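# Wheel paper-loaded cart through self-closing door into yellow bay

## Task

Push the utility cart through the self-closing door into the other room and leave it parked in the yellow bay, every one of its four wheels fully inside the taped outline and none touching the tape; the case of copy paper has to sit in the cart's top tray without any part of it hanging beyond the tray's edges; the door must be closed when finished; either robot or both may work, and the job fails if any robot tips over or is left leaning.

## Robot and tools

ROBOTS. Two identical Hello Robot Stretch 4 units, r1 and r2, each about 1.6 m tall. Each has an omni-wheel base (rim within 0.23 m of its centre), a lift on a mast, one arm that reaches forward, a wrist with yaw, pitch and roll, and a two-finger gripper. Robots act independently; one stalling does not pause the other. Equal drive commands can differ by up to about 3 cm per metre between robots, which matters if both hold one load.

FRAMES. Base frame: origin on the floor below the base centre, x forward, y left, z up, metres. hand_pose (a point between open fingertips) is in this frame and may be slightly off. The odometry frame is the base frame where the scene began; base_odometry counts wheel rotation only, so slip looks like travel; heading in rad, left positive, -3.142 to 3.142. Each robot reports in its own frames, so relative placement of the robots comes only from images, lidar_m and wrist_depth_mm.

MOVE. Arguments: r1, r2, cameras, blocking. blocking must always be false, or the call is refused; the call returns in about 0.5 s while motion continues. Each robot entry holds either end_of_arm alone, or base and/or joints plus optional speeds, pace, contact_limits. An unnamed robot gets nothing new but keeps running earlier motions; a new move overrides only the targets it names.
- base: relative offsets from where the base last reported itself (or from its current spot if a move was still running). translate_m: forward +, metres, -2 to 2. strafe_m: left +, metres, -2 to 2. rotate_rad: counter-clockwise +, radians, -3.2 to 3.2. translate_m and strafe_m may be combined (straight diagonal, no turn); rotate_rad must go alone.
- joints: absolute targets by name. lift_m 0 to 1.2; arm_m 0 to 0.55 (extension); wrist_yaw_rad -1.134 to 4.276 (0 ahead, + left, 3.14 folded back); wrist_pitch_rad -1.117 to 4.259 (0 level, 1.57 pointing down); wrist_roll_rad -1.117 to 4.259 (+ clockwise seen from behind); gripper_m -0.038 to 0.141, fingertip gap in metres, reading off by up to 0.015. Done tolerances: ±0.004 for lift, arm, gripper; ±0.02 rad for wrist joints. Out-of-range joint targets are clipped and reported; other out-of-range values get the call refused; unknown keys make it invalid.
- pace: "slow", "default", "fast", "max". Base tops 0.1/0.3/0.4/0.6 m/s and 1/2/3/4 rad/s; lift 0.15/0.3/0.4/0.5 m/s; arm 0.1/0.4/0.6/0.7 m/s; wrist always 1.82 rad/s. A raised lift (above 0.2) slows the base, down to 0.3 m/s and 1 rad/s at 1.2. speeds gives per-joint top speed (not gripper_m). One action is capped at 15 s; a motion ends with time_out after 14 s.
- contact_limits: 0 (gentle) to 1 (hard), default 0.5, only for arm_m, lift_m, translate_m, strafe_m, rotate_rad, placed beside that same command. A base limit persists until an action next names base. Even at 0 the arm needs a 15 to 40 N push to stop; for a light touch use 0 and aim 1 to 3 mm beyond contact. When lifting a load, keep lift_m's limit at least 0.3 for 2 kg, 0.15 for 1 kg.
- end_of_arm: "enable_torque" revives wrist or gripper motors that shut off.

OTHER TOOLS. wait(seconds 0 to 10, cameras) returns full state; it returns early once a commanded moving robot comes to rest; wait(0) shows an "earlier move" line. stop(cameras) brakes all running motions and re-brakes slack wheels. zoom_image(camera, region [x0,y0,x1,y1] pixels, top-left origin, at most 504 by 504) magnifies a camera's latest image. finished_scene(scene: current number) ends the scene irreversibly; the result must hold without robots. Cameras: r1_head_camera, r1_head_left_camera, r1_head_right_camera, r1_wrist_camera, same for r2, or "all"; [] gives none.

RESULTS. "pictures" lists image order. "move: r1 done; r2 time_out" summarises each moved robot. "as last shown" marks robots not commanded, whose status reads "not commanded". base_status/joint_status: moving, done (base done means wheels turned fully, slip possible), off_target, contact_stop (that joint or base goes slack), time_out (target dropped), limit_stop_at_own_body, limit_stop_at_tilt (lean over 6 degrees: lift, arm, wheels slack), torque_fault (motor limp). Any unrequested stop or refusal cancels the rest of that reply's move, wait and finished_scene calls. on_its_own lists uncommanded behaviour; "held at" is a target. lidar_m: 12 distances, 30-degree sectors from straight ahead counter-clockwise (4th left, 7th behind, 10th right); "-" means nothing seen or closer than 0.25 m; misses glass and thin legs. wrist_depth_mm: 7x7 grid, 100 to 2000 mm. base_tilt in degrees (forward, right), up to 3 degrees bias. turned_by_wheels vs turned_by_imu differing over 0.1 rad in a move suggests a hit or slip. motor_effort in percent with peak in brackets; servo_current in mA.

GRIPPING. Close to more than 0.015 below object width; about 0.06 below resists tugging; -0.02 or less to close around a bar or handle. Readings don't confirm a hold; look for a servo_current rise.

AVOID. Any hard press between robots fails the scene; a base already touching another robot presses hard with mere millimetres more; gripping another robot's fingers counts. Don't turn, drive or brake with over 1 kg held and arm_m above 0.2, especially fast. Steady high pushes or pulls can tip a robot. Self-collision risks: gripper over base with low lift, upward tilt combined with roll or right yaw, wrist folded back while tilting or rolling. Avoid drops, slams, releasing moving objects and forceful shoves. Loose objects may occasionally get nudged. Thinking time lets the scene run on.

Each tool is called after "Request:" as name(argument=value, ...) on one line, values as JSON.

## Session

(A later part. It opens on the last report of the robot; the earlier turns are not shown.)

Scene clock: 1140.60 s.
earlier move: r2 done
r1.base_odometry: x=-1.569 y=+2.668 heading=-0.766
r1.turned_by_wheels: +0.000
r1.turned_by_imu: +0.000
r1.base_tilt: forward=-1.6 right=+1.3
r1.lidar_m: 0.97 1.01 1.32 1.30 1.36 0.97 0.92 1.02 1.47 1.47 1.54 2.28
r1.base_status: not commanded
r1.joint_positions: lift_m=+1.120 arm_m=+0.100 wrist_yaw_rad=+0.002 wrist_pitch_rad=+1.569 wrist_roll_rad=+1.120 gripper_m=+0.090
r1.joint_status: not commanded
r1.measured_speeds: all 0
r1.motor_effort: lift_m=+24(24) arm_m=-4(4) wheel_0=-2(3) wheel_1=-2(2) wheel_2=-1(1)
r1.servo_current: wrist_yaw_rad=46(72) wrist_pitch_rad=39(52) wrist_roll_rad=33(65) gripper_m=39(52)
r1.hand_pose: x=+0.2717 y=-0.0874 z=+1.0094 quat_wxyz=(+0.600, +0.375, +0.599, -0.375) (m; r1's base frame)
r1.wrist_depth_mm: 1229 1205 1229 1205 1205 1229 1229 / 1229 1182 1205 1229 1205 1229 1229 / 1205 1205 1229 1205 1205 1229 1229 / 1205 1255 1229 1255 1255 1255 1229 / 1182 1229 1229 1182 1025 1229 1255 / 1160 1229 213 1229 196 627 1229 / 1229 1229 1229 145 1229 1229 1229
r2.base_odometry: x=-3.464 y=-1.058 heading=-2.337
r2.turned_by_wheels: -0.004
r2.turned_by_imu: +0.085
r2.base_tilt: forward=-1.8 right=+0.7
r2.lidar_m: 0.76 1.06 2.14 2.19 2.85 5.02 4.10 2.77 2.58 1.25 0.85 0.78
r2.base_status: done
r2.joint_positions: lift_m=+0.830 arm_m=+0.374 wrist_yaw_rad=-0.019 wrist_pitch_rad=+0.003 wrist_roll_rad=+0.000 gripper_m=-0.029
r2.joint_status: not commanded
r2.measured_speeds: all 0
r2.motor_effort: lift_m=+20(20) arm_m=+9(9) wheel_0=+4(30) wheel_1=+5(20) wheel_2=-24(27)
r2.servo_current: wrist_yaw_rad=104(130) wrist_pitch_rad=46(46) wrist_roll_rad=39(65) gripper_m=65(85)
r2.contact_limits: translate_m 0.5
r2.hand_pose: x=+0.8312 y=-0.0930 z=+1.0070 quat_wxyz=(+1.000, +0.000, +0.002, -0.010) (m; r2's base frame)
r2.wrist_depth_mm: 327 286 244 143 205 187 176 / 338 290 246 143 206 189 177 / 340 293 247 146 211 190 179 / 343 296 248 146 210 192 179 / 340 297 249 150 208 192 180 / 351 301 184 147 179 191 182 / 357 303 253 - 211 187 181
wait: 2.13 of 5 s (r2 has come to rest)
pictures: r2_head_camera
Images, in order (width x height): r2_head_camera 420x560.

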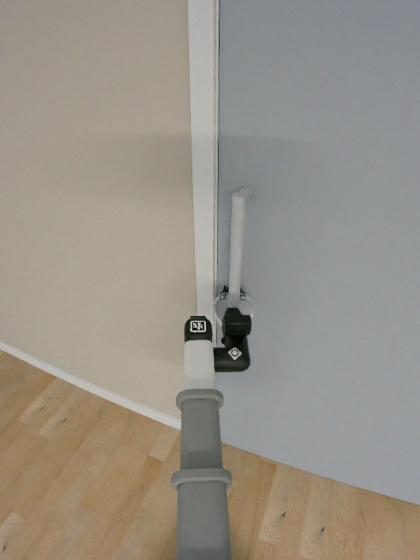

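Request:
move(blocking=false, cameras=[], r2={"base":{"translate_m":-0.012},"joints":{"gripper_m":0.07},"pace":"slow"})

Request:
wait(seconds=3, cameras=["r2_wrist_camera"])

Scene clock: 1147.07 s.
move: r2 moving
r1: as last shown
r1.lidar_m: 0.97 1.04 1.33 1.28 1.37 0.97 0.92 1.01 1.44 1.48 1.53 2.29
r1.motor_effort: lift_m=+24(24) arm_m=-4(4) wheel_0=-2(2) wheel_1=-2(2) wheel_2=-1(1)
r1.servo_current: wrist_yaw_rad=52(59) wrist_pitch_rad=39(46) wrist_roll_rad=46(52) gripper_m=46(46)
r1.wrist_depth_mm: 1205 1229 1229 1229 1229 1255 1255 / 1229 1229 1255 1255 1255 1229 1229 / 1182 1229 1205 1205 1205 1229 1229 / 1205 1205 1255 1205 1229 1255 1255 / 1205 1229 1205 1182 1025 1205 1255 / 1205 1205 212 1229 196 634 1229 / 1229 1255 1229 144 1229 1255 1255
r2.base_odometry: x=-3.457 y=-1.051 heading=-2.339
r2.turned_by_wheels: -0.002
r2.turned_by_imu: -0.006
r2.base_tilt: forward=-1.5 right=+0.5
r2.lidar_m: 0.76 1.05 2.15 2.17 2.84 5.01 4.09 2.78 2.58 1.24 0.86 0.78
r2.base_status: translate_m moving
r2.joint_positions: lift_m=+0.830 arm_m=+0.374 wrist_yaw_rad=-0.019 wrist_pitch_rad=+0.003 wrist_roll_rad=+0.000 gripper_m=-0.016
r2.joint_status: gripper_m moving
r2.measured_speeds: translate_m=-0.023 strafe_m=+0.000 rotate_rad=-0.002 lift_m=+0.000 arm_m=+0.000 wrist_yaw_rad=+0.000 wrist_pitch_rad=+0.000 wrist_roll_rad=+0.000
r2.motor_effort: lift_m=+20(20) arm_m=+9(9) wheel_0=-7(7) wheel_1=-4(6) wheel_2=-10(22)
r2.servo_current: wrist_yaw_rad=111(117) wrist_pitch_rad=39(46) wrist_roll_rad=46(59) gripper_m=52(85)
r2.hand_pose: x=+0.8313 y=-0.0930 z=+1.0070 quat_wxyz=(+1.000, +0.000, +0.002, -0.010) (m; r2's base frame)
r2.wrist_depth_mm: 330 290 248 146 208 189 178 / 338 291 249 146 209 191 179 / 340 293 250 148 213 192 180 / 343 297 251 150 213 193 181 / 343 298 251 151 211 194 182 / 351 301 185 150 182 195 183 / 357 304 251 - 212 189 183
pictures: none
No camera images: "cameras" was empty.

Scene clock: 1150.00 s.
earlier move: r2 done
r1.base_odometry: x=-1.569 y=+2.668 heading=-0.766
r1.turned_by_wheels: +0.000
r1.turned_by_imu: +0.000
r1.base_tilt: forward=-1.6 right=+1.3
r1.lidar_m: 0.97 1.03 1.34 1.29 1.34 0.99 0.90 1.02 1.47 1.47 1.55 2.28
r1.base_status: not commanded
r1.joint_positions: lift_m=+1.120 arm_m=+0.100 wrist_yaw_rad=+0.002 wrist_pitch_rad=+1.569 wrist_roll_rad=+1.120 gripper_m=+0.090
r1.joint_status: not commanded
r1.measured_speeds: all 0
r1.motor_effort: lift_m=+24(24) arm_m=-4(4) wheel_0=-2(3) wheel_1=-2(2) wheel_2=-1(1)
r1.servo_current: wrist_yaw_rad=59(72) wrist_pitch_rad=46(46) wrist_roll_rad=52(65) gripper_m=39(52)
r1.hand_pose: x=+0.2717 y=-0.0874 z=+1.0094 quat_wxyz=(+0.600, +0.375, +0.599, -0.375) (m; r1's base frame)
r1.wrist_depth_mm: 1205 1229 1182 1229 1229 1255 1255 / 1205 1205 1229 1205 1255 1229 1255 / 1229 1205 1205 1205 1229 1255 1229 / 1205 1229 1229 1229 1229 1229 1229 / 1229 1229 1205 1182 1025 1255 1229 / 1205 1182 212 1205 196 627 1229 / 1229 1255 1205 144 1255 1205 1229
r2.base_odometry: x=-3.455 y=-1.049 heading=-2.339
r2.turned_by_wheels: +0.000
r2.turned_by_imu: +0.004
r2.base_tilt: forward=-1.5 right=+0.5
r2.lidar_m: 0.75 1.05 2.16 2.20 2.82 5.02 4.09 2.80 2.58 1.26 0.83 0.76
r2.base_status: done
r2.joint_positions: lift_m=+0.830 arm_m=+0.374 wrist_yaw_rad=-0.019 wrist_pitch_rad=+0.003 wrist_roll_rad=+0.000 gripper_m=+0.070
r2.joint_status: all done
r2.measured_speeds: all 0
r2.on_its_own: wrist_yaw_rad is at rest, and its servo_current (117 mA) is outside its rest range (0 to 104 mA)
r2.motor_effort: lift_m=+20(20) arm_m=+9(9) wheel_0=-4(7) wheel_1=-2(6) wheel_2=-11(22)
r2.servo_current: wrist_yaw_rad=117(124) wrist_pitch_rad=39(46) wrist_roll_rad=59(59) gripper_m=52(85)
r2.hand_pose: x=+0.8313 y=-0.0930 z=+1.0070 quat_wxyz=(+1.000, +0.000, +0.002, -0.010) (m; r2's base frame)
r2.wrist_depth_mm: 345 298 250 149 211 194 - / 349 298 252 150 213 193 182 / 343 301 254 151 212 196 183 / 355 306 255 152 213 199 184 / 359 306 256 154 216 198 185 / 364 310 195 154 181 197 186 / 362 314 257 - 217 195 187
wait: 2.93 of 3 s (r2 has come to rest)
pictures: r2_wrist_camera
Images, in order (width x height): r2_wrist_camera 616x392.

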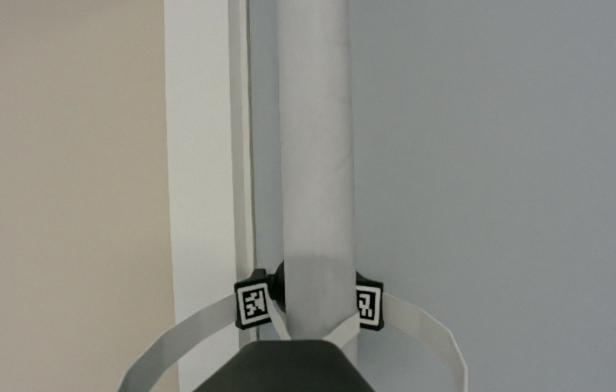

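Request:
move(blocking=false, cameras=[], r2={"joints":{"gripper_m":0.1}})

Request:
wait(seconds=2, cameras=[])

Request:
move(blocking=false, cameras=[], r2={"joints":{"arm_m":0.2},"pace":"slow","contact_limits":{"arm_m":0.2}})

Request:
wait(seconds=4, cameras=["r2_head_camera","r1_head_right_camera","r1_head_left_camera"])

Scene clock: 1158.23 s.
move: r2 moving
r1: as last shown
r1.lidar_m: 0.95 1.06 1.33 1.28 1.35 0.97 0.92 1.02 1.48 1.46 1.55 2.29
r1.servo_current: wrist_yaw_rad=59(59) wrist_pitch_rad=39(46) wrist_roll_rad=52(65) gripper_m=46(46)
r1.wrist_depth_mm: 1205 1205 1255 1205 1229 1229 1205 / 1229 1205 1255 1205 1229 1255 1255 / 1229 1205 1205 1229 1205 1281 1205 / 1229 1255 1229 1255 1229 1281 1255 / 1229 1205 1255 1182 1008 1229 1205 / 1229 1182 213 1205 196 634 1229 / 1229 1229 1205 144 1205 1229 1205
r2.base_odometry: x=-3.455 y=-1.049 heading=-2.339
r2.turned_by_wheels: +0.000
r2.turned_by_imu: +0.000
r2.base_tilt: forward=-1.5 right=+0.5
r2.lidar_m: 0.76 1.05 2.14 2.17 2.82 5.02 4.05 2.77 2.57 1.27 0.86 0.77
r2.base_status: not commanded
r2.joint_positions: lift_m=+0.830 arm_m=+0.374 wrist_yaw_rad=-0.019 wrist_pitch_rad=+0.003 wrist_roll_rad=+0.000 gripper_m=+0.088
r2.joint_status: gripper_m moving
r2.measured_speeds: all 0
r2.motor_effort: lift_m=+20(20) arm_m=+9(9) wheel_0=-4(4) wheel_1=-2(3) wheel_2=-11(11)
r2.servo_current: wrist_yaw_rad=104(124) wrist_pitch_rad=39(46) wrist_roll_rad=46(52) gripper_m=85(85)
r2.hand_pose: x=+0.8313 y=-0.0930 z=+1.0070 quat_wxyz=(+1.000, +0.000, +0.002, -0.010) (m; r2's base frame)
r2.wrist_depth_mm: 347 296 251 149 211 194 - / 349 298 251 150 213 194 182 / 343 301 254 151 213 196 183 / 353 304 255 152 214 200 185 / 357 306 257 154 215 197 185 / 364 307 195 154 181 196 186 / 364 314 256 - 217 195 187
pictures: none
No camera images: "cameras" was empty.

Scene clock: 1158.87 s.
earlier move: r2 done
r1.base_odometry: x=-1.569 y=+2.668 heading=-0.766
r1.turned_by_wheels: +0.000
r1.turned_by_imu: +0.000
r1.base_tilt: forward=-1.6 right=+1.3
r1.lidar_m: 0.95 1.03 1.32 1.27 1.36 0.98 0.90 1.02 1.48 1.47 1.56 2.29
r1.base_status: not commanded
r1.joint_positions: lift_m=+1.120 arm_m=+0.100 wrist_yaw_rad=+0.002 wrist_pitch_rad=+1.569 wrist_roll_rad=+1.120 gripper_m=+0.090
r1.joint_status: not commanded
r1.measured_speeds: all 0
r1.motor_effort: lift_m=+24(24) arm_m=-4(4) wheel_0=-2(3) wheel_1=-2(2) wheel_2=-1(1)
r1.servo_current: wrist_yaw_rad=46(59) wrist_pitch_rad=46(46) wrist_roll_rad=39(65) gripper_m=39(46)
r1.hand_pose: x=+0.2717 y=-0.0874 z=+1.0094 quat_wxyz=(+0.600, +0.375, +0.599, -0.375) (m; r1's base frame)
r1.wrist_depth_mm: 1205 1205 1205 1205 1229 1229 1229 / 1205 1205 1229 1205 1229 1229 1205 / 1205 1229 1205 1229 1229 1255 1229 / 1255 1205 1205 1229 1255 1205 1229 / 1205 1229 1229 1182 1008 1255 1255 / 1205 1229 211 1205 196 634 1255 / 1205 1229 1205 144 1255 1229 1229
r2.base_odometry: x=-3.455 y=-1.049 heading=-2.339
r2.turned_by_wheels: +0.000
r2.turned_by_imu: +0.000
r2.base_tilt: forward=-1.5 right=+0.5
r2.lidar_m: 0.76 1.05 2.16 2.19 2.84 5.01 4.11 2.80 2.57 1.27 0.85 0.77
r2.base_status: not commanded
r2.joint_positions: lift_m=+0.830 arm_m=+0.374 wrist_yaw_rad=-0.019 wrist_pitch_rad=+0.003 wrist_roll_rad=+0.000 gripper_m=+0.100
r2.joint_status: all done
r2.measured_speeds: all 0
r2.motor_effort: lift_m=+20(20) arm_m=+9(9) wheel_0=-4(4) wheel_1=-2(3) wheel_2=-11(11)
r2.servo_current: wrist_yaw_rad=104(124) wrist_pitch_rad=39(46) wrist_roll_rad=39(59) gripper_m=46(85)
r2.hand_pose: x=+0.8313 y=-0.0930 z=+1.0070 quat_wxyz=(+1.000, +0.000, +0.002, -0.010) (m; r2's base frame)
r2.wrist_depth_mm: 345 298 250 149 211 193 - / 349 298 251 150 213 193 182 / 343 300 254 151 212 196 183 / 353 304 255 152 214 200 184 / 355 306 257 154 214 198 185 / 364 310 195 154 181 196 186 / 362 314 257 - 217 195 187
wait: 0.63 of 2 s (r2 has come to rest)
pictures: none
No camera images: "cameras" was empty.

Scene clock: 1159.37 s.
move: r2 moving
r1: as last shown
r1.lidar_m: 0.96 1.03 1.33 1.28 1.34 0.97 0.92 1.02 1.45 1.46 1.55 2.29
r1.motor_effort: lift_m=+24(24) arm_m=-4(4) wheel_0=-2(2) wheel_1=-2(2) wheel_2=-1(1)
r1.servo_current: wrist_yaw_rad=39(59) wrist_pitch_rad=46(46) wrist_roll_rad=46(52) gripper_m=46(46)
r1.wrist_depth_mm: 1255 1229 1229 1229 1229 1182 1229 / 1229 1229 1205 1205 1255 1229 1229 / 1205 1182 1205 1229 1229 1229 1255 / 1182 1205 1205 1229 1255 1229 1205 / 1205 1182 1229 1205 1008 1205 1229 / 1229 1229 212 1255 196 634 1255 / 1205 1182 1255 144 1205 1205 1205
r2.base_odometry: x=-3.455 y=-1.049 heading=-2.339
r2.turned_by_wheels: +0.000
r2.turned_by_imu: +0.001
r2.base_tilt: forward=-0.8 right=+0.1
r2.lidar_m: 0.74 1.07 2.15 2.20 2.82 5.02 4.12 2.76 2.59 1.25 0.86 0.77
r2.base_status: not commanded
r2.joint_positions: lift_m=+0.830 arm_m=+0.361 wrist_yaw_rad=-0.019 wrist_pitch_rad=+0.003 wrist_roll_rad=+0.000 gripper_m=+0.100
r2.joint_status: arm_m moving
r2.measured_speeds: translate_m=+0.000 strafe_m=+0.000 rotate_rad=+0.000 lift_m=+0.000 arm_m=-0.049 wrist_yaw_rad=+0.000 wrist_pitch_rad=-0.002 wrist_roll_rad=+0.000
r2.motor_effort: lift_m=+20(20) arm_m=+3(8) wheel_0=-4(4) wheel_1=-2(2) wheel_2=-11(11)
r2.servo_current: wrist_yaw_rad=104(117) wrist_pitch_rad=39(46) wrist_roll_rad=52(52) gripper_m=52(52)
r2.contact_limits: arm_m 0.2
r2.hand_pose: x=+0.8188 y=-0.0930 z=+1.0071 quat_wxyz=(+1.000, +0.000, +0.002, -0.010) (m; r2's base frame)
r2.wrist_depth_mm: 347 306 255 152 213 199 185 / 349 306 256 153 214 198 186 / 357 309 258 154 213 200 187 / 364 309 258 155 214 200 188 / 366 309 260 156 218 201 186 / 366 315 197 157 168 200 189 / 368 322 259 - 220 197 189
pictures: none
No camera images: "cameras" was empty.

Scene clock: 1161.90 s.
earlier move: r2 done
r1.base_odometry: x=-1.569 y=+2.668 heading=-0.766
r1.turned_by_wheels: +0.000
r1.turned_by_imu: +0.000
r1.base_tilt: forward=-1.6 right=+1.3
r1.lidar_m: 0.97 1.02 1.34 1.30 1.36 0.97 0.94 1.00 1.47 1.46 1.55 2.27
r1.base_status: not commanded
r1.joint_positions: lift_m=+1.120 arm_m=+0.100 wrist_yaw_rad=+0.002 wrist_pitch_rad=+1.569 wrist_roll_rad=+1.120 gripper_m=+0.090
r1.joint_status: not commanded
r1.measured_speeds: all 0
r1.motor_effort: lift_m=+24(24) arm_m=-4(4) wheel_0=-2(3) wheel_1=-2(2) wheel_2=-1(1)
r1.servo_current: wrist_yaw_rad=52(78) wrist_pitch_rad=39(52) wrist_roll_rad=59(65) gripper_m=46(52)
r1.hand_pose: x=+0.2717 y=-0.0874 z=+1.0094 quat_wxyz=(+0.600, +0.375, +0.599, -0.375) (m; r1's base frame)
r1.wrist_depth_mm: 1229 1205 1205 1205 1229 1205 1229 / 1182 1205 1205 1229 1229 1229 1229 / 1229 1205 1229 1255 1255 1229 1229 / 1229 1229 1205 1205 1255 1229 1205 / 1229 1205 1205 1182 1008 1255 1229 / 1205 1205 212 1229 195 627 1229 / 1205 1205 1229 145 1229 1229 1229
r2.base_odometry: x=-3.456 y=-1.050 heading=-2.338
r2.turned_by_wheels: +0.001
r2.turned_by_imu: +0.001
r2.base_tilt: forward=-0.7 right=+0.1
r2.lidar_m: 0.71 1.07 2.15 2.19 2.81 5.04 4.10 2.78 2.60 1.26 0.86 0.78
r2.base_status: not commanded
r2.joint_positions: lift_m=+0.830 arm_m=+0.200 wrist_yaw_rad=-0.003 wrist_pitch_rad=+0.002 wrist_roll_rad=+0.000 gripper_m=+0.100
r2.joint_status: all done
r2.measured_speeds: all 0
r2.motor_effort: lift_m=+20(20) arm_m=-8(11) wheel_0=-2(4) wheel_1=-2(3) wheel_2=-5(12)
r2.servo_current: wrist_yaw_rad=59(117) wrist_pitch_rad=46(46) wrist_roll_rad=46(59) gripper_m=46(59)
r2.contact_limits: arm_m 0.2
r2.hand_pose: x=+0.6593 y=-0.0882 z=+1.0074 quat_wxyz=(+1.000, +0.000, +0.001, -0.001) (m; r2's base frame)
r2.wrist_depth_mm: - - 452 397 347 322 296 / - - 455 397 353 322 301 / - - 455 402 355 325 303 / - - 455 404 355 327 306 / - - 445 407 362 329 306 / - - 197 309 195 327 306 / - - 469 - 357 332 310
wait: 2.53 of 4 s (r2 has come to rest)
pictures: r1_head_left_camera, r1_head_right_camera, r2_head_camera
Images, in order (width x height): r1_head_left_camera 420x672, r1_head_right_camera 420x672, r2_head_camera 420x560.

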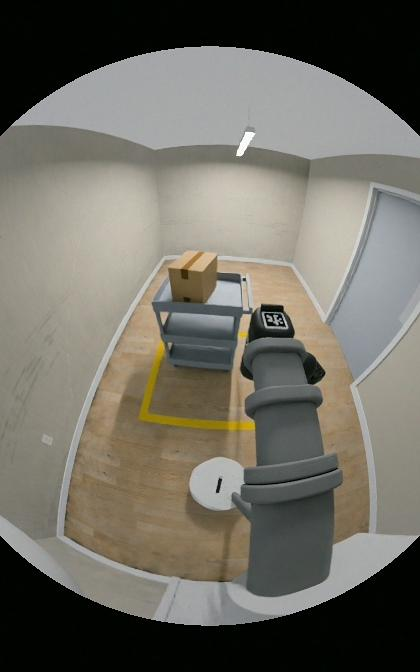

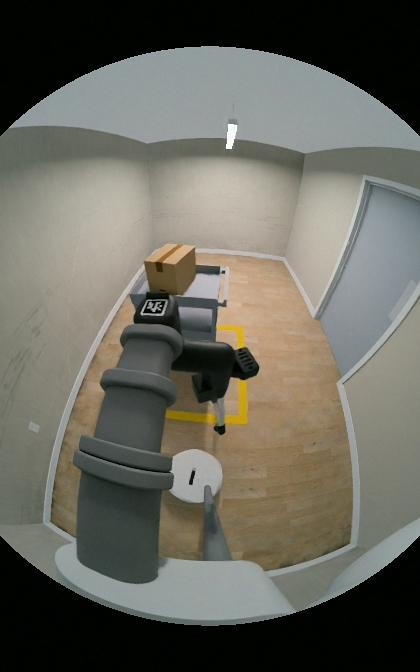

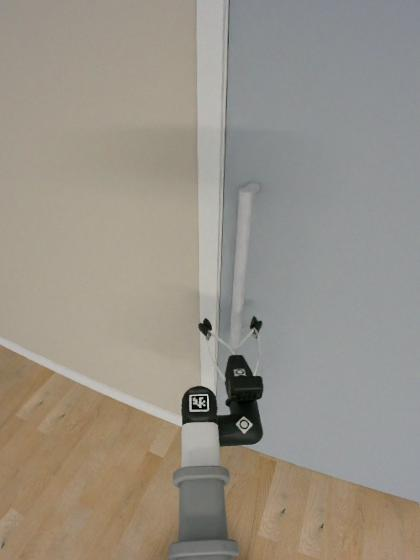

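Request:
zoom_image(camera="r1_head_left_camera", region=[130, 280, 270, 440])

Request:
zoom_image(camera="r1_head_left_camera", region=[310, 180, 420, 400])

Scaled by 3.150 from the camera's 420x672 image, which has a finer 600x960 frame.

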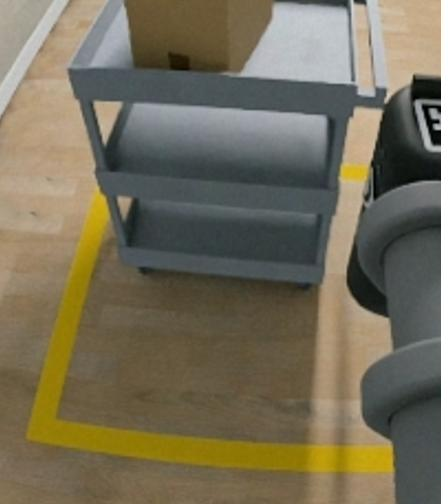

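Scaled by 2.291 from the camera's 420x672 image, which has a finer 600x960 frame.

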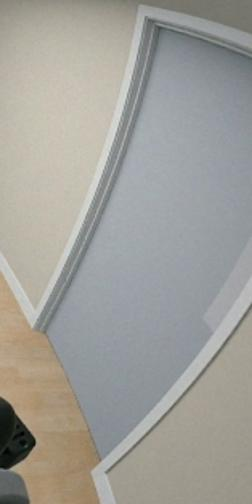

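Request:
finished_scene(scene=2)

The scene is finished: the task was done.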